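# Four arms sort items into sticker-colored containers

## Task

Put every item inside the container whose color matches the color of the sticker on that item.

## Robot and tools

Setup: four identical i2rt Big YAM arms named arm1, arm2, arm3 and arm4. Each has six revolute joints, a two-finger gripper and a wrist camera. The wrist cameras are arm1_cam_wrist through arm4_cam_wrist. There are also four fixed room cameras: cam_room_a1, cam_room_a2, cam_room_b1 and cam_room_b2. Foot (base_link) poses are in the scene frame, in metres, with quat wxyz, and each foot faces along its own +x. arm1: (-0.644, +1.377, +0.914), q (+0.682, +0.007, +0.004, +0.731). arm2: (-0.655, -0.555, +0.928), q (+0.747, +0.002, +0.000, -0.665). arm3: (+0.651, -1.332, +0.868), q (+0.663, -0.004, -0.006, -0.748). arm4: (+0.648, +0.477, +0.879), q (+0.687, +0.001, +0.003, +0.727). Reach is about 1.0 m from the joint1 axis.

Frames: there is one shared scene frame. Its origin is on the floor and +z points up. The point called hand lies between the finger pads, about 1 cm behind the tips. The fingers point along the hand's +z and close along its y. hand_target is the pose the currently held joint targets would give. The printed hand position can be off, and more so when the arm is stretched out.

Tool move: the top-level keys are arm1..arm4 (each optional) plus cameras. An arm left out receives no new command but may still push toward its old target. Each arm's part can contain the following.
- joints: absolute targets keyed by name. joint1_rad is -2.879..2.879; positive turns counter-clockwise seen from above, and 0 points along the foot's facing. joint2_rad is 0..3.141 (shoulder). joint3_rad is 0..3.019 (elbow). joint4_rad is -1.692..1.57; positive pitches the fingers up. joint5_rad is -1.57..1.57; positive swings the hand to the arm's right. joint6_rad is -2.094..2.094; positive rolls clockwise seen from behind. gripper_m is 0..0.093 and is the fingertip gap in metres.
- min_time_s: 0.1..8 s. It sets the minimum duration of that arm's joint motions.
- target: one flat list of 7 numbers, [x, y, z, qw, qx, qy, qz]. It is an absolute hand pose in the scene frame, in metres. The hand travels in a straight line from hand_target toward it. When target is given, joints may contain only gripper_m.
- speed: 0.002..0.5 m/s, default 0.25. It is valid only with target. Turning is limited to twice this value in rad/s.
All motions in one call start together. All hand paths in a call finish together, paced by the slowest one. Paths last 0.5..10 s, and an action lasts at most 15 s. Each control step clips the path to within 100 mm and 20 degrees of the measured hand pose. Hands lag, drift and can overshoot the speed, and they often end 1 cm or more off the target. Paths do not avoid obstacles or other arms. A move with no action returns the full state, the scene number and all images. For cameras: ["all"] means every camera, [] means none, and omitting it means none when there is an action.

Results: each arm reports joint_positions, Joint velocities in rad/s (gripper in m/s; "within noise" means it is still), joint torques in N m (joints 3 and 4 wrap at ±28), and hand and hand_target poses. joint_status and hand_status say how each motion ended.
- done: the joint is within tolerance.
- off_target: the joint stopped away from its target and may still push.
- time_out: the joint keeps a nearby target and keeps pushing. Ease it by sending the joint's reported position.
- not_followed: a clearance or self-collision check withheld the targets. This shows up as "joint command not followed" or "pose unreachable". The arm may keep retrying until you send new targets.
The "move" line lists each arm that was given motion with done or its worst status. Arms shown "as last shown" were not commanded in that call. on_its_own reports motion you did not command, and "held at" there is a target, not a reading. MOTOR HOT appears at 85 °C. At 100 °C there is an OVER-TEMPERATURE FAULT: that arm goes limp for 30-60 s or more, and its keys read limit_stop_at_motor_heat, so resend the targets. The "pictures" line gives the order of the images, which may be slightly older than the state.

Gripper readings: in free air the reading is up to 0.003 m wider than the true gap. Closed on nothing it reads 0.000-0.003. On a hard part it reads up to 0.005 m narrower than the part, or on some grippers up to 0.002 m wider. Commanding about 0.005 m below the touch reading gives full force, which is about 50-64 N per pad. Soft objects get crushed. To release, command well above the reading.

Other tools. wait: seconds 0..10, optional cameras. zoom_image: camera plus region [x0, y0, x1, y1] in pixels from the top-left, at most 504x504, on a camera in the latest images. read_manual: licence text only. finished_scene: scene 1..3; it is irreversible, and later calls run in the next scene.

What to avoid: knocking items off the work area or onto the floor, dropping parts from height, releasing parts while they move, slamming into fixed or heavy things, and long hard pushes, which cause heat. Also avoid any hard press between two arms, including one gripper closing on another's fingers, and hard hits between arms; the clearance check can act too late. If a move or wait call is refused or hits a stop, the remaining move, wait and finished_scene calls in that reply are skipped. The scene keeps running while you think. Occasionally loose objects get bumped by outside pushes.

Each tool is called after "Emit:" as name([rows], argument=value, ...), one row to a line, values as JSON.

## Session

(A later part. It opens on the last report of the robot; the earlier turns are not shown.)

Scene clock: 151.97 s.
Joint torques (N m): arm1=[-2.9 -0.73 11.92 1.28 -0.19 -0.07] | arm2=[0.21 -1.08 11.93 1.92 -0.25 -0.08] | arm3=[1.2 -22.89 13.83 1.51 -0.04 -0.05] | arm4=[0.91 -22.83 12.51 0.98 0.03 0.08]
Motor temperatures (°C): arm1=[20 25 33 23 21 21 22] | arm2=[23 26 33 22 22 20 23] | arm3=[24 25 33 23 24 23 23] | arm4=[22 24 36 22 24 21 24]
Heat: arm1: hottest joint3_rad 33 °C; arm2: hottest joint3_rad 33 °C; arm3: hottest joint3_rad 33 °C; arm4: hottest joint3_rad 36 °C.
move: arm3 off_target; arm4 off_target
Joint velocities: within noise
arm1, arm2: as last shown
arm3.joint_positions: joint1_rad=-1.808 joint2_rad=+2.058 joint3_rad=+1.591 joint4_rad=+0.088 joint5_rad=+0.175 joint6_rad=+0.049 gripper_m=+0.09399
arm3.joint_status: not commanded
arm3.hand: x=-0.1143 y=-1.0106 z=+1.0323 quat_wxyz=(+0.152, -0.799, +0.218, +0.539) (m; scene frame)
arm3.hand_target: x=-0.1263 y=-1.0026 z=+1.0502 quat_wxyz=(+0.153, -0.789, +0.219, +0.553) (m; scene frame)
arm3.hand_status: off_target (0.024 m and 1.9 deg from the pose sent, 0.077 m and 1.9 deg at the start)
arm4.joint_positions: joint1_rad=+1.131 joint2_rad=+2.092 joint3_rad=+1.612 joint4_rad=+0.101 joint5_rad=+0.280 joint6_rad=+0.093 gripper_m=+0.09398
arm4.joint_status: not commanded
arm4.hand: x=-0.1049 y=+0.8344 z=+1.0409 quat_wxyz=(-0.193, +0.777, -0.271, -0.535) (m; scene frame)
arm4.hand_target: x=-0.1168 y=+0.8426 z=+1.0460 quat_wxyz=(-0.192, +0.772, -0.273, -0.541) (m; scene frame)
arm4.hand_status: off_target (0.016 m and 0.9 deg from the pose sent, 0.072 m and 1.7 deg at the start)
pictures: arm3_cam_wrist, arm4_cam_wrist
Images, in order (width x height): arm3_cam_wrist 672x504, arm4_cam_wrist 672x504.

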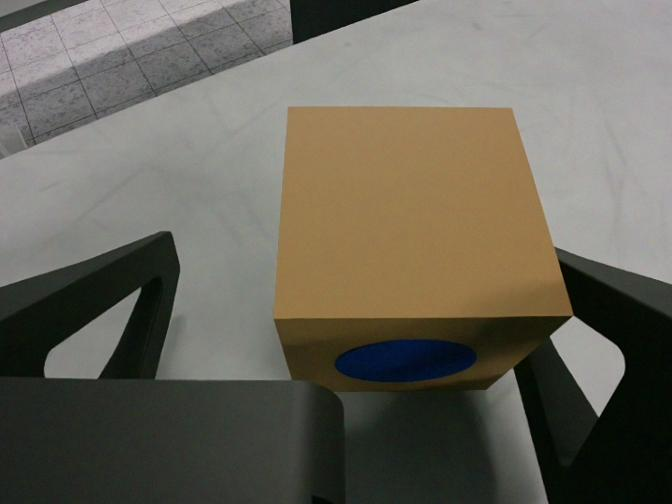

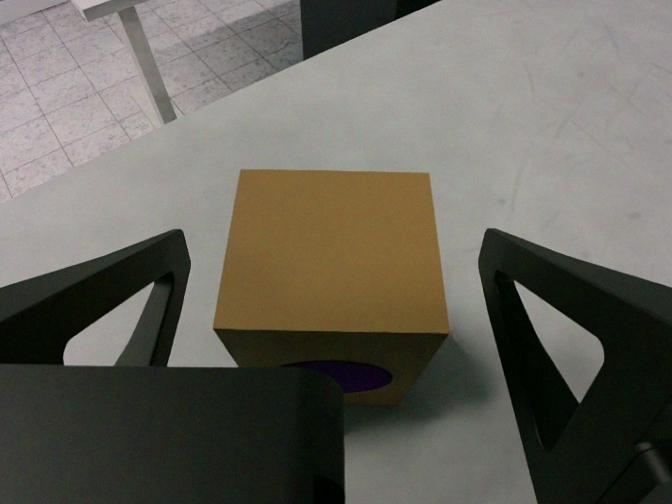

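Emit:
move(arm3={"target":[-0.117,-0.980,1.05,0.1533,-0.7894,0.2189,0.5527],"speed":0.06}, arm4={"joints":{"gripper_m":0.034}}, cameras=["arm3_cam_wrist"])

Scene clock: 156.53 s.
Joint torques (N m): arm1=[-2.49 -0.32 11.95 1.36 -0.11 -0.09] | arm2=[0.26 -1.14 11.96 1.91 -0.26 -0.08] | arm3=[1.08 -23.36 13.18 1.65 -0.06 -0.12] | arm4=[0.67 -22.48 12.7 1.06 0.06 0.11]
Motor temperatures (°C): arm1=[20 25 33 23 21 21 22] | arm2=[23 25 33 22 22 20 23] | arm3=[24 25 33 23 24 23 23] | arm4=[22 24 38 22 24 21 24]
Heat: arm1: hottest joint3_rad 33 °C; arm2: hottest joint3_rad 33 °C; arm3: hottest joint3_rad 33 °C; arm4: hottest joint3_rad 38 °C.
move: arm3 off_target; arm4 off_target
Joint velocities: within noise
arm1, arm2: as last shown
arm3.joint_positions: joint1_rad=-1.840 joint2_rad=+2.058 joint3_rad=+1.591 joint4_rad=+0.088 joint5_rad=+0.142 joint6_rad=+0.045 gripper_m=+0.09399
arm3.joint_status: not commanded
arm3.hand: x=-0.1066 y=-0.9913 z=+1.0318 quat_wxyz=(+0.148, -0.799, +0.220, +0.539) (m; scene frame)
arm3.hand_target: x=-0.1155 y=-0.9805 z=+1.0502 quat_wxyz=(+0.153, -0.789, +0.219, +0.553) (m; scene frame)
arm3.hand_status: off_target (0.024 m and 2.0 deg from the pose sent, 0.035 m and 1.9 deg at the start)
arm4.joint_positions: joint1_rad=+1.131 joint2_rad=+2.092 joint3_rad=+1.612 joint4_rad=+0.100 joint5_rad=+0.279 joint6_rad=+0.093 gripper_m=+0.04465
arm4.joint_status: gripper_m off_target (ended at +0.04468, target +0.03400)
arm4.hand: x=-0.1050 y=+0.8343 z=+1.0410 quat_wxyz=(-0.192, +0.777, -0.271, -0.535) (m; scene frame)
arm4.hand_target: x=-0.1167 y=+0.8426 z=+1.0458 quat_wxyz=(-0.192, +0.772, -0.273, -0.541) (m; scene frame)
arm4.hand_status: not commanded
pictures: arm3_cam_wrist
Images, in order (width x height): arm3_cam_wrist 672x504.

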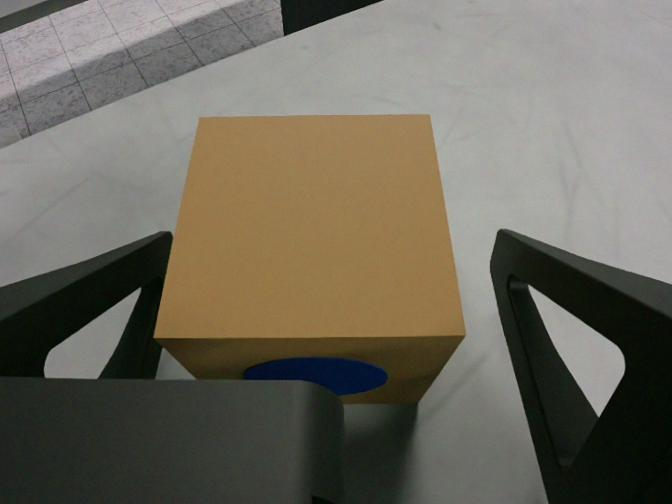

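Emit:
move(arm3={"joints":{"gripper_m":0.044}}, arm4={"target":[-0.105,0.835,1.115,0.1915,-0.7722,0.2734,0.5407],"speed":0.12}, cameras=["arm3_cam_wrist"])

Emit:
move(arm3={"target":[-0.10,-0.995,1.115,0.1533,-0.7894,0.2189,0.5527],"speed":0.12})

Emit:
move(arm3={"target":[0.34,-1.18,1.2,0.119,-0.801,0.170,0.561]}, arm4={"target":[0.36,0.64,1.2,0.119,-0.801,0.170,0.561]}, cameras=["arm3_cam_wrist","arm4_cam_wrist"])

Emit:
move(arm3={"joints":{"joint2_rad":0.4,"joint3_rad":0.7,"joint4_rad":-0.6,"joint5_rad":0,"joint6_rad":0},"min_time_s":1.5}, arm4={"joints":{"joint2_rad":0.4,"joint3_rad":0.7,"joint4_rad":-0.6,"joint5_rad":0,"joint6_rad":0},"min_time_s":1.5})

Emit:
move(arm3={"joints":{"joint1_rad":1.025},"min_time_s":3.5}, arm4={"joints":{"joint1_rad":-1.19},"min_time_s":3})

Emit:
move(arm3={"joints":{"joint2_rad":1.5,"joint3_rad":1.4,"joint4_rad":-1.4},"min_time_s":3}, arm4={"joints":{"joint2_rad":1.5,"joint3_rad":1.4,"joint4_rad":-1.4},"min_time_s":3}, cameras=["arm3_cam_wrist","arm4_cam_wrist","cam_room_a1","cam_room_a2"])

Scene clock: 180.43 s.
Joint torques (N m): arm1=[-3.02 -0.97 11.84 1.42 -0.15 -0.08] | arm2=[0.32 -1.38 11.97 1.91 -0.26 -0.08] | arm3=[0.85 -23.53 13.19 1.66 0 -0.11] | arm4=[1.38 -25.76 13.01 0.95 0.2 0.12]
Motor temperatures (°C): arm1=[20 24 33 23 21 21 22] | arm2=[23 25 33 22 22 20 23] | arm3=[24 25 32 23 24 23 23] | arm4=[22 24 41 22 24 21 26]
Heat: arm1: hottest joint3_rad 33 °C; arm2: hottest joint3_rad 33 °C; arm3: hottest joint3_rad 32 °C; arm4: hottest joint3_rad 41 °C.
move: arm3 off_target; arm4 off_target
Joint velocities: within noise
arm1, arm2: as last shown
arm3.joint_positions: joint1_rad=-1.840 joint2_rad=+2.058 joint3_rad=+1.591 joint4_rad=+0.088 joint5_rad=+0.141 joint6_rad=+0.044 gripper_m=+0.05321
arm3.joint_status: gripper_m off_target (ended at +0.05324, target +0.04400)
arm3.hand: x=-0.1067 y=-0.9915 z=+1.0317 quat_wxyz=(+0.148, -0.799, +0.220, +0.539) (m; scene frame)
arm3.hand_target: x=-0.1155 y=-0.9805 z=+1.0502 quat_wxyz=(+0.154, -0.789, +0.219, +0.553) (m; scene frame)
arm3.hand_status: not commanded
arm4.joint_positions: joint1_rad=+1.131 joint2_rad=+2.024 joint3_rad=+1.621 joint4_rad=-0.021 joint5_rad=+0.279 joint6_rad=+0.093 gripper_m=+0.04466
arm4.joint_status: not commanded
arm4.hand: x=-0.0934 y=+0.8298 z=+1.0735 quat_wxyz=(-0.191, +0.790, -0.271, -0.516) (m; scene frame)
arm4.hand_target: x=-0.1026 y=+0.8340 z=+1.1150 quat_wxyz=(-0.191, +0.772, -0.273, -0.541) (m; scene frame)
arm4.hand_status: off_target (0.043 m and 3.5 deg from the pose sent, 0.074 m and 0.9 deg at the start)
pictures: arm3_cam_wrist
Images, in order (width x height): arm3_cam_wrist 672x504.

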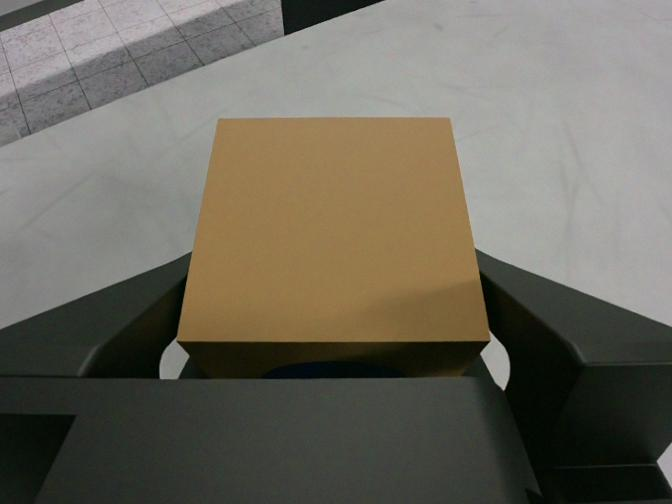

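Scene clock: 181.73 s.
Joint torques (N m): arm1=[-2.49 -0.5 11.9 1.33 -0.12 -0.07] | arm2=[0.26 -1.2 11.95 1.94 -0.26 -0.08] | arm3=[1.9 -24 12.86 1.62 0.16 -0.07] | arm4=[1.08 -25.47 12.75 0.98 0.22 0.11]
Motor temperatures (°C): arm1=[20 24 33 23 21 21 22] | arm2=[23 25 33 22 22 20 23] | arm3=[24 25 32 23 24 23 23] | arm4=[22 24 41 22 24 21 26]
Heat: arm1: hottest joint3_rad 33 °C; arm2: hottest joint3_rad 33 °C; arm3: hottest joint3_rad 32 °C; arm4: hottest joint3_rad 41 °C.
move: arm3 off_target
Joint velocities: within noise
arm1, arm2, arm4: as last shown
arm3.joint_positions: joint1_rad=-1.840 joint2_rad=+1.959 joint3_rad=+1.591 joint4_rad=-0.021 joint5_rad=+0.148 joint6_rad=+0.044 gripper_m=+0.05321
arm3.joint_status: not commanded
arm3.hand: x=-0.0908 y=-0.9959 z=+1.0864 quat_wxyz=(+0.151, -0.801, +0.222, +0.535) (m; scene frame)
arm3.hand_target: x=-0.0987 y=-0.9955 z=+1.1151 quat_wxyz=(+0.153, -0.789, +0.219, +0.553) (m; scene frame)
arm3.hand_status: off_target (0.030 m and 2.5 deg from the pose sent, 0.084 m and 2.0 deg at the start)
pictures: none

Scene clock: 184.53 s.
Joint torques (N m): arm1=[-2.43 -0.15 11.78 1.36 -0.13 -0.03] | arm2=[0.21 -1.26 11.95 1.91 -0.25 -0.08] | arm3=[0.26 -0.44 9.96 1.69 -0.1 -0.13] | arm4=[0.56 0.5 9.92 1.07 -0.06 -0.1]
Motor temperatures (°C): arm1=[20 24 33 23 21 21 22] | arm2=[23 25 33 22 22 20 23] | arm3=[24 25 32 23 24 23 23] | arm4=[22 25 41 22 24 21 26]
Heat: arm1: hottest joint3_rad 33 °C; arm2: hottest joint3_rad 33 °C; arm3: hottest joint3_rad 32 °C; arm4: hottest joint3_rad 41 °C.
move: arm3 done; arm4 done
Joint velocities: within noise
arm1.joint_positions: joint1_rad=-2.789 joint2_rad=+0.806 joint3_rad=+0.540 joint4_rad=+0.014 joint5_rad=-0.531 joint6_rad=-0.123 gripper_m=+0.07997
arm1.joint_status: not commanded
arm1.hand: x=-0.3980 y=+1.0524 z=+1.2039 quat_wxyz=(-0.593, -0.234, -0.748, +0.185) (m; scene frame)
arm1.hand_target: x=-0.4000 y=+1.0501 z=+1.2001 quat_wxyz=(-0.588, -0.237, -0.751, +0.185) (m; scene frame)
arm1.hand_status: not commanded
arm2: as last shown
arm3.joint_positions: joint1_rad=-1.893 joint2_rad=+0.527 joint3_rad=+0.633 joint4_rad=-0.436 joint5_rad=-0.030 joint6_rad=-0.017 gripper_m=+0.05321
arm3.joint_status: not commanded
arm3.hand: x=+0.3384 y=-1.1843 z=+1.2046 quat_wxyz=(+0.115, -0.798, +0.167, +0.567) (m; scene frame)
arm3.hand_target: x=+0.3400 y=-1.1801 z=+1.2001 quat_wxyz=(+0.119, -0.801, +0.170, +0.561) (m; scene frame)
arm3.hand_status: done (0.006 m and 0.9 deg from the pose sent, 0.482 m and 7.6 deg at the start)
arm4.joint_positions: joint1_rad=+0.927 joint2_rad=+0.482 joint3_rad=+0.584 joint4_rad=-0.443 joint5_rad=-0.158 joint6_rad=-0.051 gripper_m=+0.04466
arm4.joint_status: not commanded
arm4.hand: x=+0.3603 y=+0.6386 z=+1.2030 quat_wxyz=(-0.118, +0.796, -0.173, -0.568) (m; scene frame)
arm4.hand_target: x=+0.3600 y=+0.6399 z=+1.2000 quat_wxyz=(-0.119, +0.801, -0.170, -0.561) (m; scene frame)
arm4.hand_status: done (0.003 m and 1.0 deg from the pose sent, 0.508 m and 15.2 deg at the start)
pictures: arm3_cam_wrist, arm4_cam_wrist
Images, in order (width x height): arm3_cam_wrist 672x504, arm4_cam_wrist 672x504.

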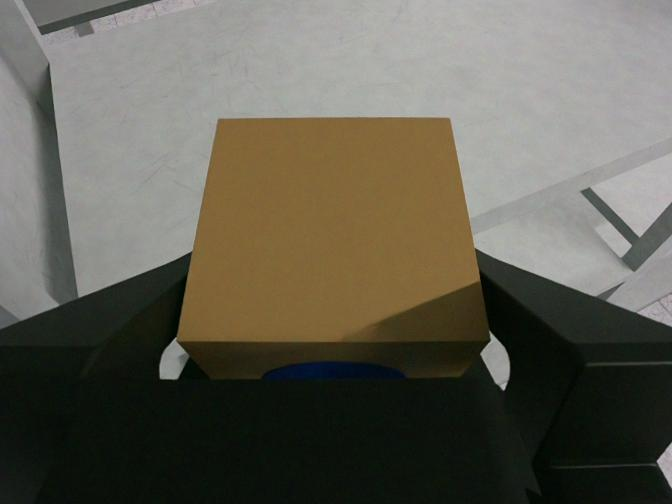

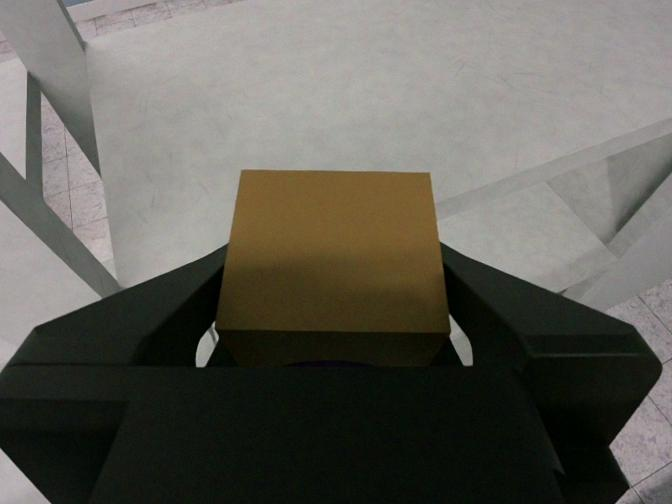

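Scene clock: 186.37 s.
Joint torques (N m): arm1=[-2.37 -1.2 11.81 1.2 -0.12 -0.06] | arm2=[0.26 -1.14 11.96 1.89 -0.26 -0.08] | arm3=[0.38 0.09 15.73 1.69 0.11 0.03] | arm4=[0.5 -0.56 13.75 1.16 0.19 0.19]
Motor temperatures (°C): arm1=[20 24 33 23 21 21 22] | arm2=[23 25 33 22 22 20 23] | arm3=[24 25 32 23 24 23 23] | arm4=[22 25 41 22 24 21 26]
Heat: arm1: hottest joint3_rad 33 °C; arm2: hottest joint3_rad 33 °C; arm3: hottest joint3_rad 32 °C; arm4: hottest joint3_rad 41 °C.
move: arm3 done; arm4 done
Joint velocities: within noise
arm1: as last shown
arm2.joint_positions: joint1_rad=+0.502 joint2_rad=+0.575 joint3_rad=+0.375 joint4_rad=+0.035 joint5_rad=-0.406 joint6_rad=-0.065 gripper_m=+0.08793
arm2.joint_status: not commanded
arm2.hand: x=-0.3992 y=-0.7986 z=+1.2070 quat_wxyz=(-0.628, -0.204, -0.731, +0.173) (m; scene frame)
arm2.hand_target: x=-0.4001 y=-0.7999 z=+1.2000 quat_wxyz=(-0.620, -0.205, -0.738, +0.172) (m; scene frame)
arm2.hand_status: not commanded
arm3.joint_positions: joint1_rad=-1.893 joint2_rad=+0.409 joint3_rad=+0.633 joint4_rad=-0.596 joint5_rad=-0.003 joint6_rad=-0.008 gripper_m=+0.05321
arm3.joint_status: all done
arm3.hand: x=+0.3751 y=-1.1964 z=+1.2035 quat_wxyz=(+0.119, -0.808, +0.181, +0.548) (m; scene frame)
arm3.hand_target: x=+0.3803 y=-1.1930 z=+1.2454 quat_wxyz=(+0.129, -0.785, +0.186, +0.576) (m; scene frame)
arm3.hand_status: not commanded
arm4.joint_positions: joint1_rad=+0.927 joint2_rad=+0.412 joint3_rad=+0.640 joint4_rad=-0.590 joint5_rad=-0.004 joint6_rad=-0.014 gripper_m=+0.04466
arm4.joint_status: all done
arm4.hand: x=+0.3946 y=+0.6480 z=+1.2227 quat_wxyz=(-0.165, +0.788, -0.233, -0.545) (m; scene frame)
arm4.hand_target: x=+0.3998 y=+0.6473 z=+1.2598 quat_wxyz=(-0.171, +0.769, -0.236, -0.569) (m; scene frame)
arm4.hand_status: not commanded
pictures: none

Scene clock: 190.20 s.
Joint torques (N m): arm1=[-2.2 -0.73 11.79 1.2 -0.15 -0.07] | arm2=[0.32 -1.14 11.96 1.92 -0.25 -0.08] | arm3=[1.85 0.15 15.76 1.63 0.05 0.02] | arm4=[0.79 0.09 13.89 0.95 0.17 0.18]
Motor temperatures (°C): arm1=[20 24 33 23 21 21 21] | arm2=[23 25 33 22 22 20 23] | arm3=[24 25 33 23 24 23 24] | arm4=[22 24 42 22 24 21 26]
Heat: arm1: hottest joint3_rad 33 °C; arm2: hottest joint3_rad 33 °C; arm3: hottest joint3_rad 33 °C; arm4: hottest joint3_rad 42 °C.
move: arm3 done; arm4 done
Joint velocities: within noise
arm1, arm2: as last shown
arm3.joint_positions: joint1_rad=+1.016 joint2_rad=+0.409 joint3_rad=+0.633 joint4_rad=-0.596 joint5_rad=-0.001 joint6_rad=-0.006 gripper_m=+0.05323
arm3.joint_status: all done
arm3.hand: x=+0.8882 y=-1.5179 z=+1.2085 quat_wxyz=(-0.534, -0.267, -0.778, +0.194) (m; scene frame)
arm3.hand_target: x=+0.8871 y=-1.5130 z=+1.2504 quat_wxyz=(-0.563, -0.260, -0.759, +0.199) (m; scene frame)
arm3.hand_status: not commanded
arm4.joint_positions: joint1_rad=-1.189 joint2_rad=+0.412 joint3_rad=+0.640 joint4_rad=-0.590 joint5_rad=-0.002 joint6_rad=-0.013 gripper_m=+0.04461
arm4.joint_status: all done
arm4.hand: x=+0.9267 y=+0.6082 z=+1.2203 quat_wxyz=(-0.553, +0.185, -0.803, -0.120) (m; scene frame)
arm4.hand_target: x=+0.9230 y=+0.6058 z=+1.2574 quat_wxyz=(-0.577, +0.175, -0.787, -0.128) (m; scene frame)
arm4.hand_status: not commanded
pictures: none

Scene clock: 193.70 s.
Joint torques (N m): arm1=[-2.37 -0.44 11.78 1.47 -0.12 0.01] | arm2=[0.26 -1.2 11.96 1.92 -0.25 -0.08] | arm3=[1.85 -13.86 13.52 -0.32 0.07 0.01] | arm4=[0.97 -13.74 12.11 -0.32 0.16 0.17]
Motor temperatures (°C): arm1=[20 24 33 23 21 21 21] | arm2=[23 25 33 22 22 20 23] | arm3=[24 25 33 23 24 23 24] | arm4=[22 24 42 22 24 21 26]
Heat: arm1: hottest joint3_rad 33 °C; arm2: hottest joint3_rad 33 °C; arm3: hottest joint3_rad 33 °C; arm4: hottest joint3_rad 42 °C.
move: arm3 done; arm4 done
Joint velocities: within noise
arm1, arm2: as last shown
arm3.joint_positions: joint1_rad=+1.016 joint2_rad=+1.499 joint3_rad=+1.344 joint4_rad=-1.392 joint5_rad=-0.001 joint6_rad=-0.006 gripper_m=+0.05323
arm3.joint_status: all done
arm3.hand: x=+0.9982 y=-1.6077 z=+1.0777 quat_wxyz=(-0.014, -0.328, -0.944, +0.010) (m; scene frame)
arm3.hand_target: x=+1.0123 y=-1.6135 z=+1.0993 quat_wxyz=(-0.036, -0.327, -0.944, +0.018) (m; scene frame)
arm3.hand_status: not commanded
arm4.joint_positions: joint1_rad=-1.189 joint2_rad=+1.491 joint3_rad=+1.346 joint4_rad=-1.389 joint5_rad=-0.002 joint6_rad=-0.013 gripper_m=+0.04461
arm4.joint_status: all done
arm4.hand: x=+1.0533 y=+0.6673 z=+1.0872 quat_wxyz=(-0.015, +0.224, -0.975, -0.004) (m; scene frame)
arm4.hand_target: x=+1.0663 y=+0.6726 z=+1.1042 quat_wxyz=(-0.032, +0.217, -0.976, -0.006) (m; scene frame)
arm4.hand_status: not commanded
pictures: arm3_cam_wrist, arm4_cam_wrist, cam_room_a1, cam_room_a2
Images, in order (width x height): arm3_cam_wrist 672x504, arm4_cam_wrist 672x504, cam_room_a1 672x504, cam_room_a2 672x504.

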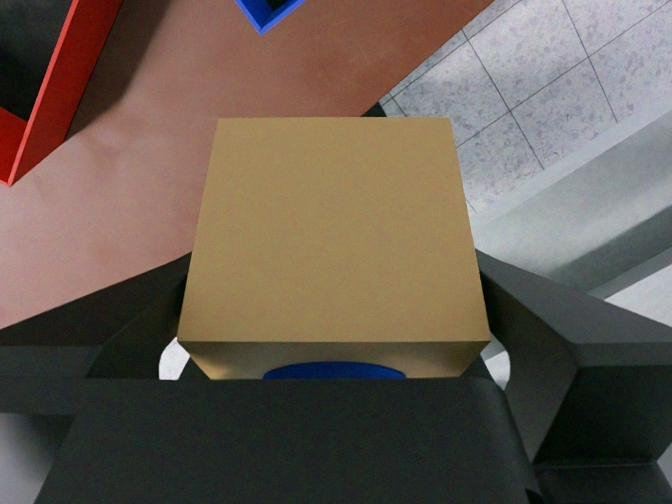

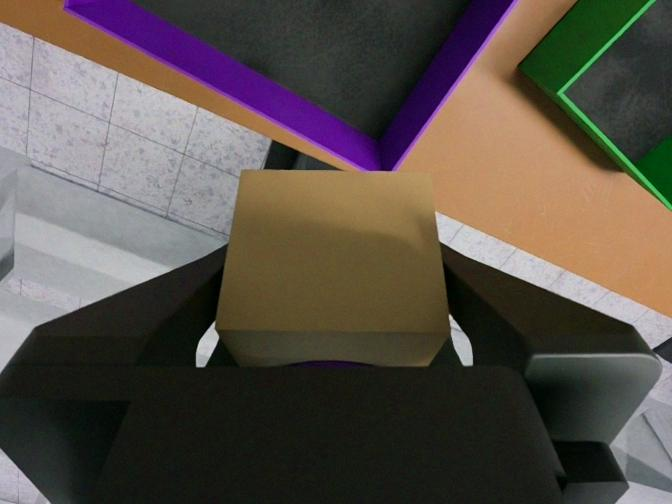

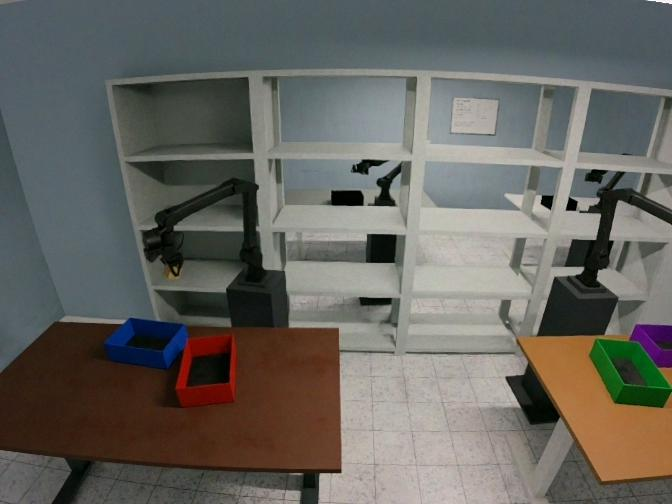

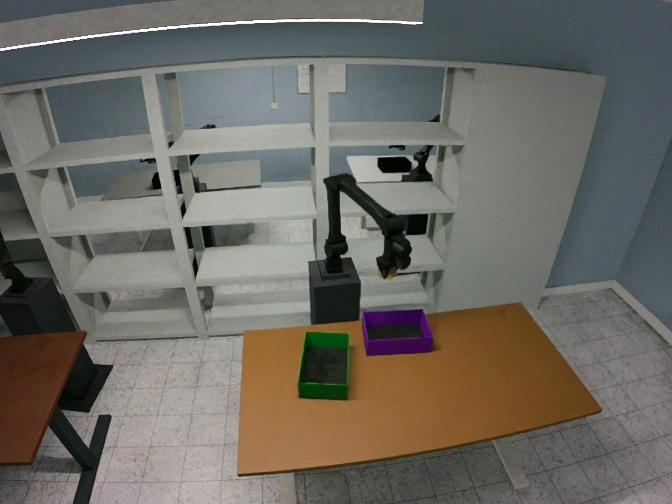

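Emit:
move(arm3={"target":[1.115,-1.72,0.89,-0.0867,0.1041,0.9907,0.0091],"speed":0.25}, arm4={"target":[1.095,0.71,0.89,-0.0872,-0.0174,0.996,-0.0015],"speed":0.25}, cameras=["arm3_cam_wrist","arm4_cam_wrist","cam_room_a1","cam_room_a2"])

Emit:
zoom_image(camera="cam_room_a1", region=[80, 250, 280, 420])

Emit:
zoom_image(camera="cam_room_a2", region=[270, 250, 470, 420])

Scene clock: 211.47 s.
Joint torques (N m): arm1=[-1.85 0.32 11.97 1.46 -0.12 -0.05] | arm2=[0.32 -1.14 11.96 1.91 -0.25 -0.08] | arm3=[1.03 -24.29 11.67 -0.96 0.14 -0.14] | arm4=[0.85 -19.49 8.77 -0.09 -0.06 0.18]
Motor temperatures (°C): arm1=[20 24 33 23 21 21 21] | arm2=[23 25 33 22 22 20 23] | arm3=[24 25 33 23 24 23 24] | arm4=[22 25 42 22 24 21 26]
Heat: arm1: hottest joint3_rad 33 °C; arm2: hottest joint3_rad 33 °C; arm3: hottest joint3_rad 33 °C; arm4: hottest joint3_rad 42 °C.
move: arm3 off_target; arm4 off_target
Joint velocities: within noise
arm1, arm2: as last shown
arm3.joint_positions: joint1_rad=+1.016 joint2_rad=+2.177 joint3_rad=+1.734 joint4_rad=-1.339 joint5_rad=+0.066 joint6_rad=-0.455 gripper_m=+0.05323
arm3.joint_status: not commanded
arm3.hand: x=+1.1010 y=-1.7078 z=+0.8703 quat_wxyz=(+0.106, -0.107, -0.988, -0.022) (m; scene frame)
arm3.hand_target: x=+1.1143 y=-1.7193 z=+0.8904 quat_wxyz=(+0.086, -0.104, -0.991, -0.009) (m; scene frame)
arm3.hand_status: off_target (0.027 m and 2.7 deg from the pose sent, 0.248 m and 28.8 deg at the start)
arm4.joint_positions: joint1_rad=-1.179 joint2_rad=+1.927 joint3_rad=+1.336 joint4_rad=-1.174 joint5_rad=-0.069 joint6_rad=+0.401 gripper_m=+0.04460
arm4.joint_status: not commanded
arm4.hand: x=+1.0817 y=+0.6988 z=+0.8824 quat_wxyz=(+0.105, +0.020, -0.994, +0.010) (m; scene frame)
arm4.hand_target: x=+1.0946 y=+0.7097 z=+0.8903 quat_wxyz=(+0.087, +0.017, -0.996, +0.001) (m; scene frame)
arm4.hand_status: off_target (0.019 m and 2.3 deg from the pose sent, 0.206 m and 26.6 deg at the start)
pictures: arm3_cam_wrist, arm4_cam_wrist, cam_room_a1, cam_room_a2
Images, in order (width x height): arm3_cam_wrist 672x504, arm4_cam_wrist 672x504, cam_room_a1 672x504, cam_room_a2 672x504.

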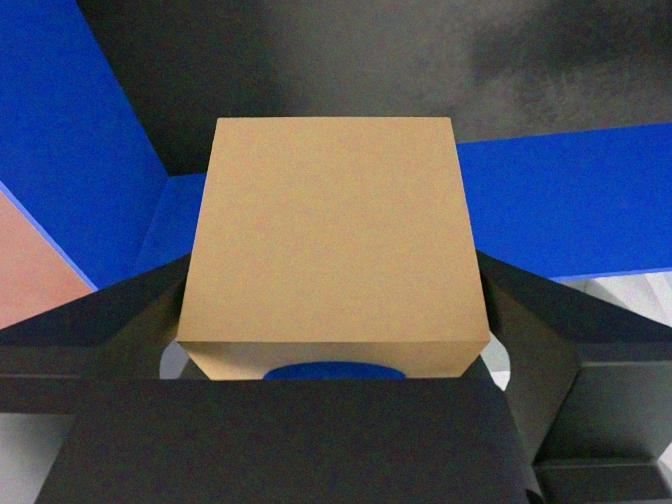

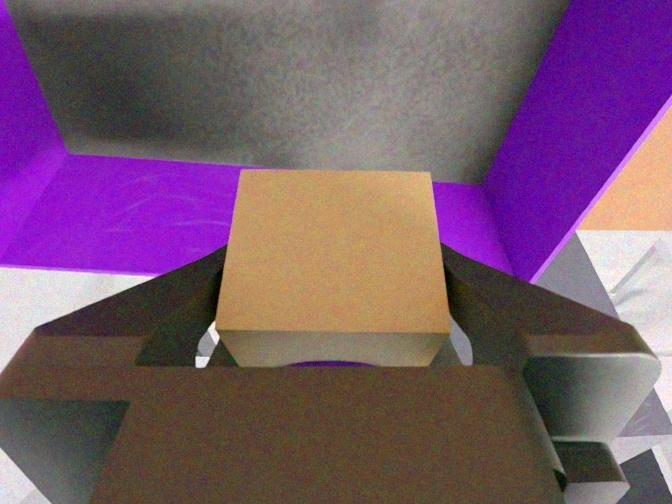

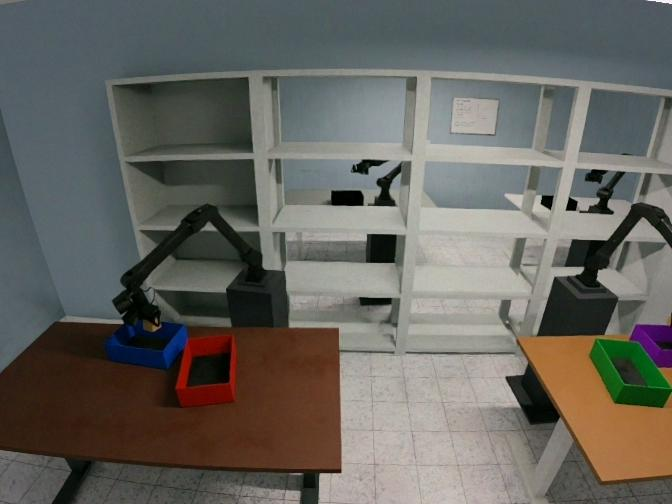

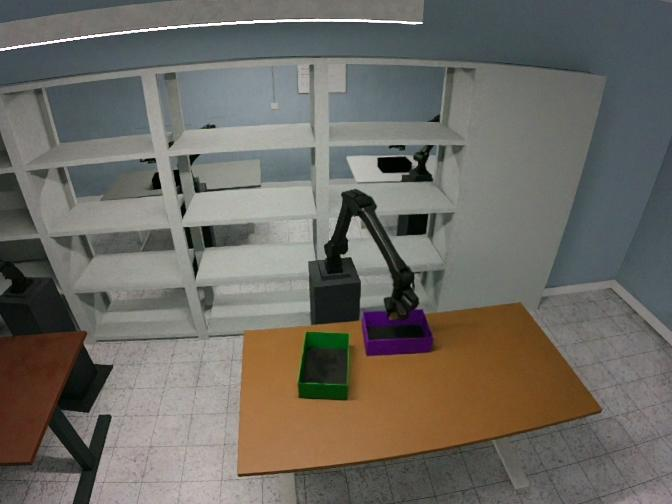

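Scaled by 2.520.

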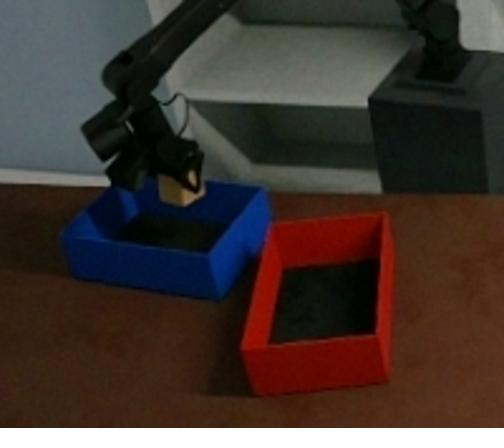

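Scaled by 2.520.

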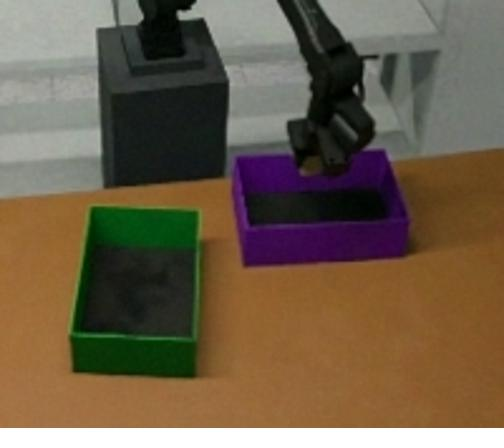

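Emit:
move(arm3={"target":[1.13,-1.745,0.82,-0.0434,0.1044,0.9936,0.0046],"speed":0.12}, arm4={"target":[1.112,0.729,0.815,-0.0436,-0.0175,0.9989,-0.0008],"speed":0.12})

Emit:
move(arm3={"target":[1.13,-1.745,0.78,-0.0434,0.1044,0.9936,0.0046],"speed":0.06}, arm4={"target":[1.112,0.729,0.77,-0.0436,-0.0175,0.9989,-0.0008],"speed":0.06}, cameras=["arm3_cam_wrist","arm4_cam_wrist","cam_room_a1","cam_room_a2"])

Emit:
zoom_image(camera="cam_room_a1", region=[80, 250, 280, 420])

Emit:
zoom_image(camera="cam_room_a2", region=[270, 250, 470, 420])

Scene clock: 221.03 s.
Joint torques (N m): arm1=[-2.49 -0.38 12.01 1.4 -0.15 -0.05] | arm2=[0.32 -1.08 11.97 1.94 -0.26 -0.08] | arm3=[0.09 -23.65 10.45 0.05 -0.08 -0.12] | arm4=[1.03 -18.9 6.53 0.35 0.25 0.17]
Motor temperatures (°C): arm1=[20 24 34 23 21 21 21] | arm2=[23 25 33 22 22 20 23] | arm3=[24 26 34 23 24 23 24] | arm4=[22 25 41 22 24 21 26]
Heat: arm1: hottest joint3_rad 34 °C; arm2: hottest joint3_rad 33 °C; arm3: hottest joint3_rad 34 °C; arm4: hottest joint3_rad 41 °C.
move: arm3 off_target; arm4 done
Joint velocities: within noise
arm1, arm2: as last shown
arm3.joint_positions: joint1_rad=+1.002 joint2_rad=+2.266 joint3_rad=+1.734 joint4_rad=-1.166 joint5_rad=+0.034 joint6_rad=-0.484 gripper_m=+0.05323
arm3.joint_status: not commanded
arm3.hand: x=+1.1207 y=-1.7281 z=+0.8116 quat_wxyz=(+0.061, -0.102, -0.993, -0.014) (m; scene frame)
arm3.hand_target: x=+1.1294 y=-1.7446 z=+0.8204 quat_wxyz=(+0.043, -0.104, -0.994, -0.004) (m; scene frame)
arm3.hand_status: off_target (0.021 m and 2.4 deg from the pose sent, 0.069 m and 7.4 deg at the start)
arm4.joint_positions: joint1_rad=-1.147 joint2_rad=+2.034 joint3_rad=+1.336 joint4_rad=-0.944 joint5_rad=-0.042 joint6_rad=+0.434 gripper_m=+0.04460
arm4.joint_status: not commanded
arm4.hand: x=+1.1116 y=+0.7265 z=+0.8225 quat_wxyz=(+0.044, +0.022, -0.999, -0.002) (m; scene frame)
arm4.hand_target: x=+1.1118 y=+0.7289 z=+0.8150 quat_wxyz=(+0.044, +0.018, -0.999, +0.001) (m; scene frame)
arm4.hand_status: done (0.008 m and 0.6 deg from the pose sent, 0.080 m and 7.1 deg at the start)
pictures: none

Scene clock: 222.30 s.
Joint torques (N m): arm1=[-2.32 -0.44 11.89 1.54 -0.12 -0.08] | arm2=[0.09 -1.2 11.95 1.95 -0.25 -0.07] | arm3=[0.21 -23.06 9.24 0.12 -0.08 -0.12] | arm4=[1.2 -19.49 5.72 0.27 0.19 0.15]
Motor temperatures (°C): arm1=[20 24 34 23 21 21 21] | arm2=[23 25 33 22 22 20 23] | arm3=[24 27 34 23 24 23 24] | arm4=[22 25 41 22 24 21 26]
Heat: arm1: hottest joint3_rad 34 °C; arm2: hottest joint3_rad 33 °C; arm3: hottest joint3_rad 34 °C; arm4: hottest joint3_rad 41 °C.
move: arm3 off_target; arm4 off_target
Joint velocities: within noise
arm1, arm2: as last shown
arm3.joint_positions: joint1_rad=+1.002 joint2_rad=+2.315 joint3_rad=+1.734 joint4_rad=-1.097 joint5_rad=+0.034 joint6_rad=-0.484 gripper_m=+0.05323
arm3.joint_status: not commanded
arm3.hand: x=+1.1259 y=-1.7328 z=+0.7803 quat_wxyz=(+0.053, -0.102, -0.993, -0.009) (m; scene frame)
arm3.hand_target: x=+1.1297 y=-1.7448 z=+0.7801 quat_wxyz=(+0.043, -0.104, -0.994, -0.004) (m; scene frame)
arm3.hand_status: off_target (0.013 m and 1.3 deg from the pose sent, 0.037 m and 2.3 deg at the start)
arm4.joint_positions: joint1_rad=-1.147 joint2_rad=+2.108 joint3_rad=+1.330 joint4_rad=-0.855 joint5_rad=-0.042 joint6_rad=+0.435 gripper_m=+0.04460
arm4.joint_status: not commanded
arm4.hand: x=+1.1148 y=+0.7281 z=+0.7817 quat_wxyz=(+0.040, +0.022, -0.999, -0.004) (m; scene frame)
arm4.hand_target: x=+1.1119 y=+0.7290 z=+0.7703 quat_wxyz=(+0.043, +0.018, -0.999, +0.001) (m; scene frame)
arm4.hand_status: off_target (0.012 m and 0.9 deg from the pose sent, 0.053 m and 0.6 deg at the start)
pictures: arm3_cam_wrist, arm4_cam_wrist, cam_room_a1, cam_room_a2
Images, in order (width x height): arm3_cam_wrist 672x504, arm4_cam_wrist 672x504, cam_room_a1 672x504, cam_room_a2 672x504.

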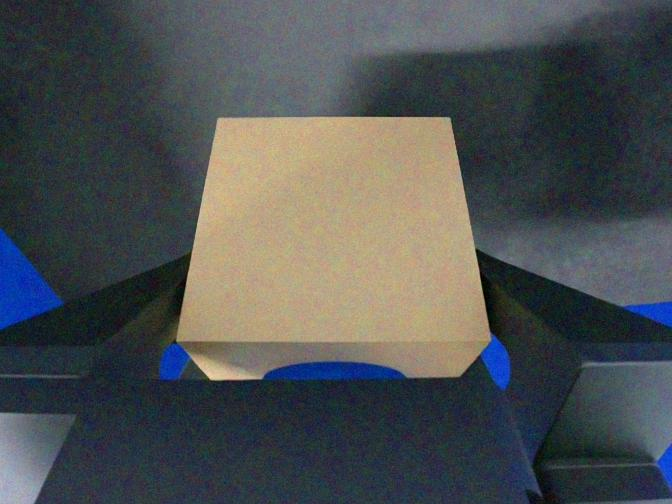

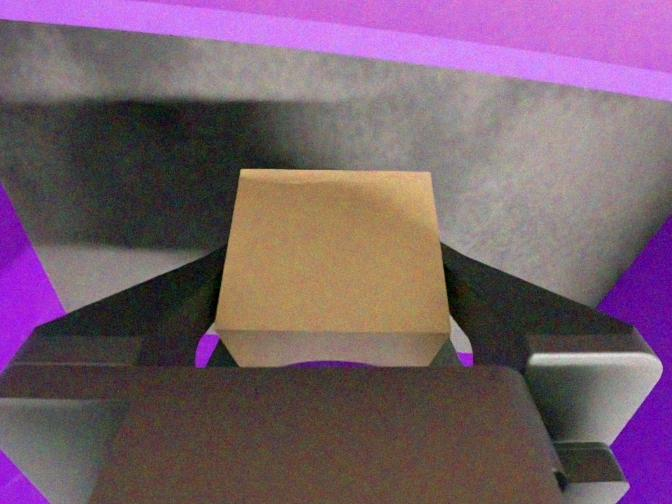

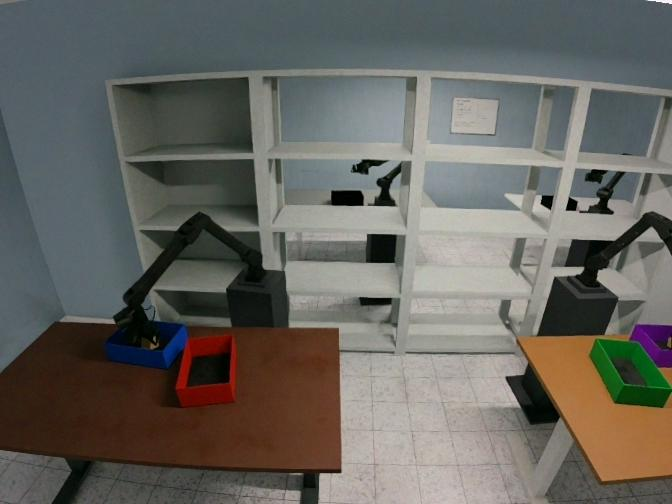

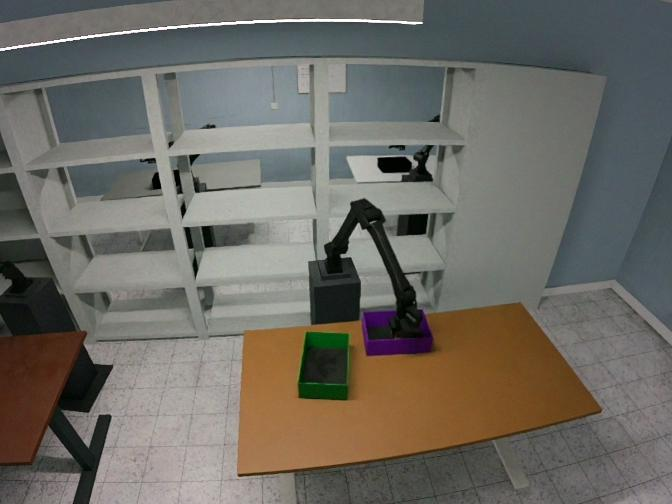

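Scaled by 2.520.

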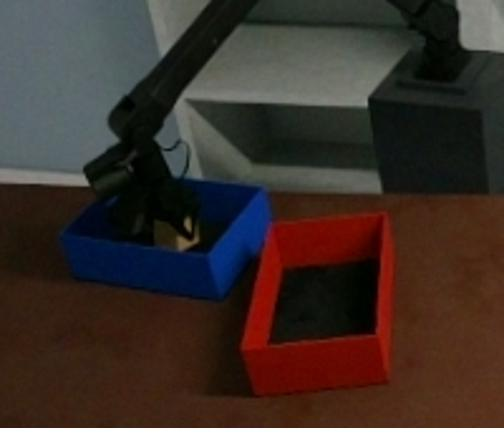

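Scaled by 2.520.

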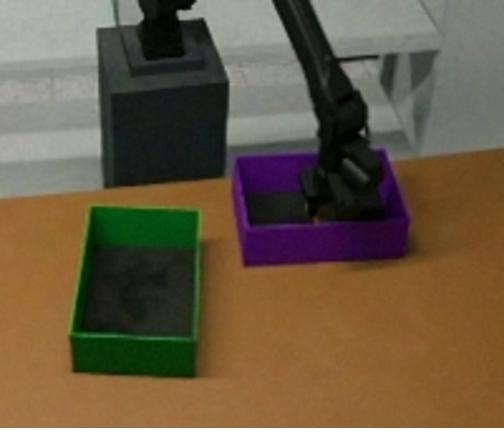

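Emit:
move(arm3={"target":[1.117,-1.74,0.763,-0.0434,0.1044,0.9936,0.0046],"speed":0.05}, arm4={"target":[1.088,0.727,0.755,-0.0349,-0.0175,0.9992,-0.0006],"speed":0.05})

Emit:
move(arm3={"target":[1.117,-1.74,0.75,-0.0434,0.1044,0.9936,0.0046],"speed":0.04}, arm4={"target":[1.088,0.727,0.739,-0.0349,-0.0175,0.9992,-0.0006],"speed":0.04}, cameras=["arm3_cam_wrist","arm4_cam_wrist"])

Emit:
move(arm3={"target":[1.117,-1.74,0.738,-0.0434,0.1044,0.9936,0.0046],"speed":0.04}, arm4={"target":[1.088,0.727,0.727,-0.0349,-0.0175,0.9992,-0.0006],"speed":0.04}, cameras=["arm3_cam_wrist","arm4_cam_wrist"])

Scene clock: 232.97 s.
Joint torques (N m): arm1=[-2.61 -0.56 11.96 1.37 -0.13 -0.02] | arm2=[0.21 -1.26 11.92 1.89 -0.25 -0.08] | arm3=[0.03 -23.47 6.89 0.12 -0.08 -0.12] | arm4=[1.08 -19.25 5.12 0.23 0.22 0.19]
Motor temperatures (°C): arm1=[20 24 34 23 21 21 21] | arm2=[23 25 34 22 22 20 23] | arm3=[24 26 34 23 24 23 24] | arm4=[22 26 39 22 24 21 26]
Heat: arm1: hottest joint3_rad 34 °C; arm2: hottest joint3_rad 34 °C; arm3: hottest joint3_rad 34 °C; arm4: hottest joint3_rad 39 °C.
move: arm3 off_target; arm4 done
Joint velocities: within noise
arm1, arm2: as last shown
arm3.joint_positions: joint1_rad=+0.998 joint2_rad=+2.315 joint3_rad=+1.701 joint4_rad=-1.040 joint5_rad=+0.034 joint6_rad=-0.490 gripper_m=+0.05323
arm3.joint_status: not commanded
arm3.hand: x=+1.1235 y=-1.7339 z=+0.7693 quat_wxyz=(+0.043, -0.101, -0.994, -0.003) (m; scene frame)
arm3.hand_target: x=+1.1168 y=-1.7399 z=+0.7631 quat_wxyz=(+0.044, -0.105, -0.994, -0.005) (m; scene frame)
arm3.hand_status: off_target (0.011 m and 0.5 deg from the pose sent, 0.021 m and 1.3 deg at the start)
arm4.joint_positions: joint1_rad=-1.127 joint2_rad=+2.108 joint3_rad=+1.239 joint4_rad=-0.764 joint5_rad=-0.036 joint6_rad=+0.456 gripper_m=+0.04460
arm4.joint_status: not commanded
arm4.hand: x=+1.0875 y=+0.7244 z=+0.7581 quat_wxyz=(+0.038, +0.022, -0.999, +0.000) (m; scene frame)
arm4.hand_target: x=+1.0880 y=+0.7269 z=+0.7551 quat_wxyz=(+0.035, +0.017, -0.999, +0.001) (m; scene frame)
arm4.hand_status: done (0.004 m and 0.6 deg from the pose sent, 0.038 m and 0.9 deg at the start)
pictures: none

Scene clock: 234.00 s.
Joint torques (N m): arm1=[-2.61 -0.79 11.9 1.4 -0.11 -0.07] | arm2=[0.15 -1.03 11.96 1.92 -0.25 -0.08] | arm3=[0.09 -22.95 6.69 0.12 -0.07 -0.11] | arm4=[0.97 -18.08 5.26 0.23 0.22 0.19]
Motor temperatures (°C): arm1=[20 24 34 23 21 21 21] | arm2=[23 25 34 22 22 20 23] | arm3=[24 26 34 23 24 23 24] | arm4=[22 26 39 22 24 21 26]
Heat: arm1: hottest joint3_rad 34 °C; arm2: hottest joint3_rad 34 °C; arm3: hottest joint3_rad 34 °C; arm4: hottest joint3_rad 39 °C.
move: arm3 off_target; arm4 off_target
Joint velocities: within noise
arm1.joint_positions: joint1_rad=-2.789 joint2_rad=+0.806 joint3_rad=+0.540 joint4_rad=+0.014 joint5_rad=-0.531 joint6_rad=-0.123 gripper_m=+0.07997
arm1.joint_status: not commanded
arm1.hand: x=-0.3980 y=+1.0524 z=+1.2039 quat_wxyz=(-0.593, -0.234, -0.748, +0.185) (m; scene frame)
arm1.hand_target: x=-0.4000 y=+1.0501 z=+1.2001 quat_wxyz=(-0.588, -0.237, -0.751, +0.185) (m; scene frame)
arm1.hand_status: not commanded
arm2: as last shown
arm3.joint_positions: joint1_rad=+0.998 joint2_rad=+2.328 joint3_rad=+1.701 joint4_rad=-1.019 joint5_rad=+0.034 joint6_rad=-0.490 gripper_m=+0.05323
arm3.joint_status: not commanded
arm3.hand: x=+1.1254 y=-1.7356 z=+0.7616 quat_wxyz=(+0.039, -0.101, -0.994, +0.000) (m; scene frame)
arm3.hand_target: x=+1.1168 y=-1.7398 z=+0.7502 quat_wxyz=(+0.043, -0.105, -0.994, -0.005) (m; scene frame)
arm3.hand_status: off_target (0.015 m and 0.8 deg from the pose sent, 0.021 m and 0.5 deg at the start)
arm4.joint_positions: joint1_rad=-1.127 joint2_rad=+2.122 joint3_rad=+1.239 joint4_rad=-0.733 joint5_rad=-0.036 joint6_rad=+0.456 gripper_m=+0.04460
arm4.joint_status: not commanded
arm4.hand: x=+1.0911 y=+0.7263 z=+0.7510 quat_wxyz=(+0.031, +0.022, -0.999, -0.004) (m; scene frame)
arm4.hand_target: x=+1.0878 y=+0.7268 z=+0.7393 quat_wxyz=(+0.035, +0.018, -0.999, +0.001) (m; scene frame)
arm4.hand_status: off_target (0.012 m and 0.9 deg from the pose sent, 0.019 m and 0.6 deg at the start)
pictures: arm3_cam_wrist, arm4_cam_wrist
Images, in order (width x height): arm3_cam_wrist 672x504, arm4_cam_wrist 672x504.

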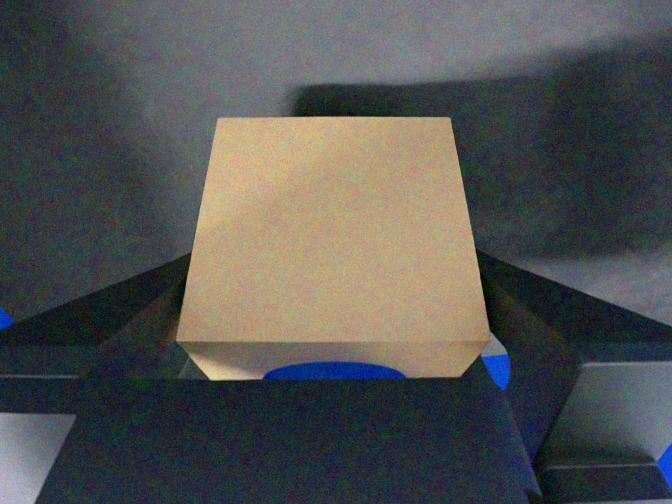

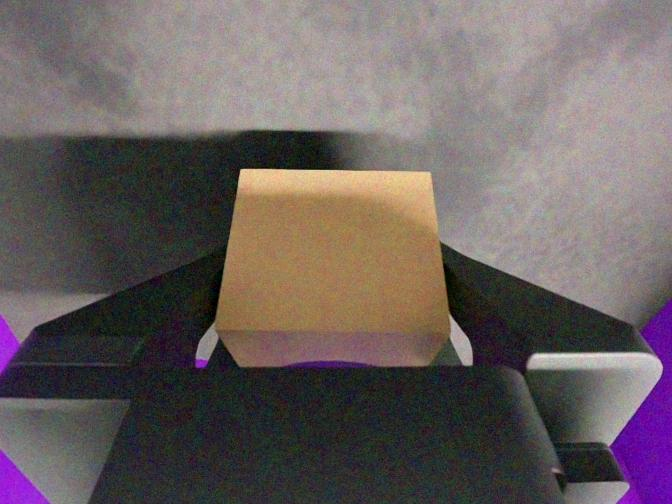

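Scene clock: 234.97 s.
Joint torques (N m): arm1=[-2.08 -0.67 11.86 1.33 -0.15 -0.05] | arm2=[0.26 -1.26 11.99 1.94 -0.26 -0.07] | arm3=[0.03 -21.19 6.56 0.73 -0.06 -0.11] | arm4=[1.08 -17.96 5.2 0.34 0.16 0.17]
Motor temperatures (°C): arm1=[20 24 34 23 21 21 21] | arm2=[23 24 34 22 22 20 23] | arm3=[24 26 34 23 24 23 24] | arm4=[22 26 38 22 24 21 26]
Heat: arm1: hottest joint3_rad 34 °C; arm2: hottest joint3_rad 34 °C; arm3: hottest joint3_rad 34 °C; arm4: hottest joint3_rad 38 °C.
move: arm3 off_target; arm4 off_target
Joint velocities: within noise
arm1: as last shown
arm2.joint_positions: joint1_rad=+0.502 joint2_rad=+0.575 joint3_rad=+0.375 joint4_rad=+0.035 joint5_rad=-0.406 joint6_rad=-0.065 gripper_m=+0.08793
arm2.joint_status: not commanded
arm2.hand: x=-0.3992 y=-0.7986 z=+1.2070 quat_wxyz=(-0.628, -0.204, -0.731, +0.173) (m; scene frame)
arm2.hand_target: x=-0.4001 y=-0.7999 z=+1.2000 quat_wxyz=(-0.620, -0.205, -0.738, +0.172) (m; scene frame)
arm2.hand_status: not commanded
arm3.joint_positions: joint1_rad=+0.998 joint2_rad=+2.328 joint3_rad=+1.701 joint4_rad=-1.012 joint5_rad=+0.034 joint6_rad=-0.492 gripper_m=+0.05323
arm3.joint_status: not commanded
arm3.hand: x=+1.1267 y=-1.7366 z=+0.7612 quat_wxyz=(+0.036, -0.100, -0.994, +0.002) (m; scene frame)
arm3.hand_target: x=+1.1165 y=-1.7394 z=+0.7387 quat_wxyz=(+0.043, -0.105, -0.994, -0.005) (m; scene frame)
arm3.hand_status: off_target (0.025 m and 1.2 deg from the pose sent, 0.025 m and 0.8 deg at the start)
arm4.joint_positions: joint1_rad=-1.127 joint2_rad=+2.138 joint3_rad=+1.239 joint4_rad=-0.707 joint5_rad=-0.034 joint6_rad=+0.456 gripper_m=+0.04460
arm4.joint_status: not commanded
arm4.hand: x=+1.0933 y=+0.7272 z=+0.7429 quat_wxyz=(+0.026, +0.022, -0.999, -0.005) (m; scene frame)
arm4.hand_target: x=+1.0877 y=+0.7267 z=+0.7275 quat_wxyz=(+0.035, +0.017, -0.999, +0.001) (m; scene frame)
arm4.hand_status: off_target (0.017 m and 1.3 deg from the pose sent, 0.024 m and 0.9 deg at the start)
pictures: arm3_cam_wrist, arm4_cam_wrist
Images, in order (width x height): arm3_cam_wrist 672x504, arm4_cam_wrist 672x504.

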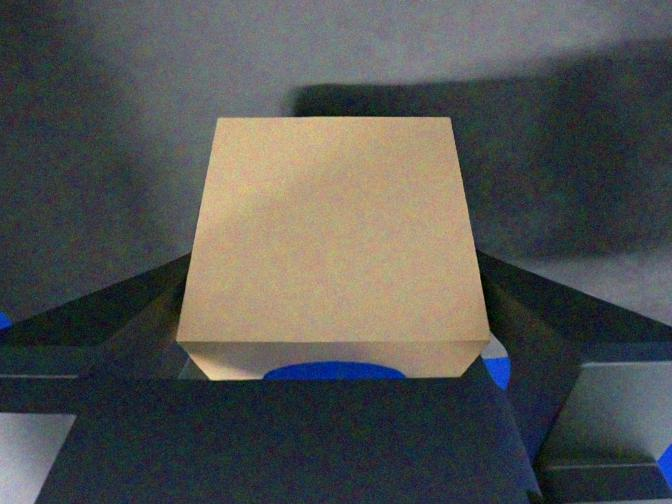

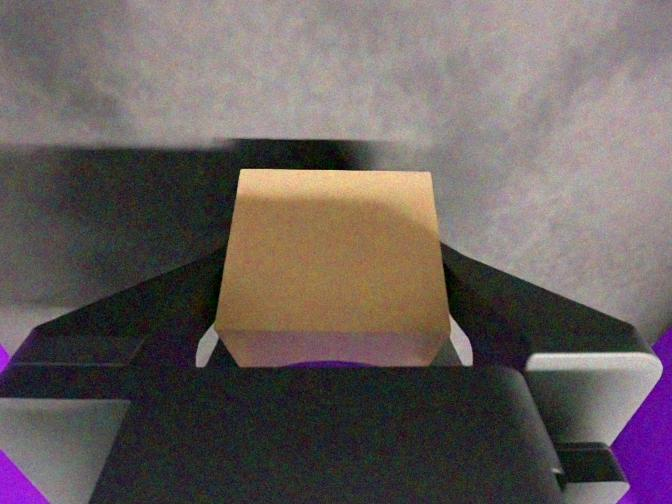

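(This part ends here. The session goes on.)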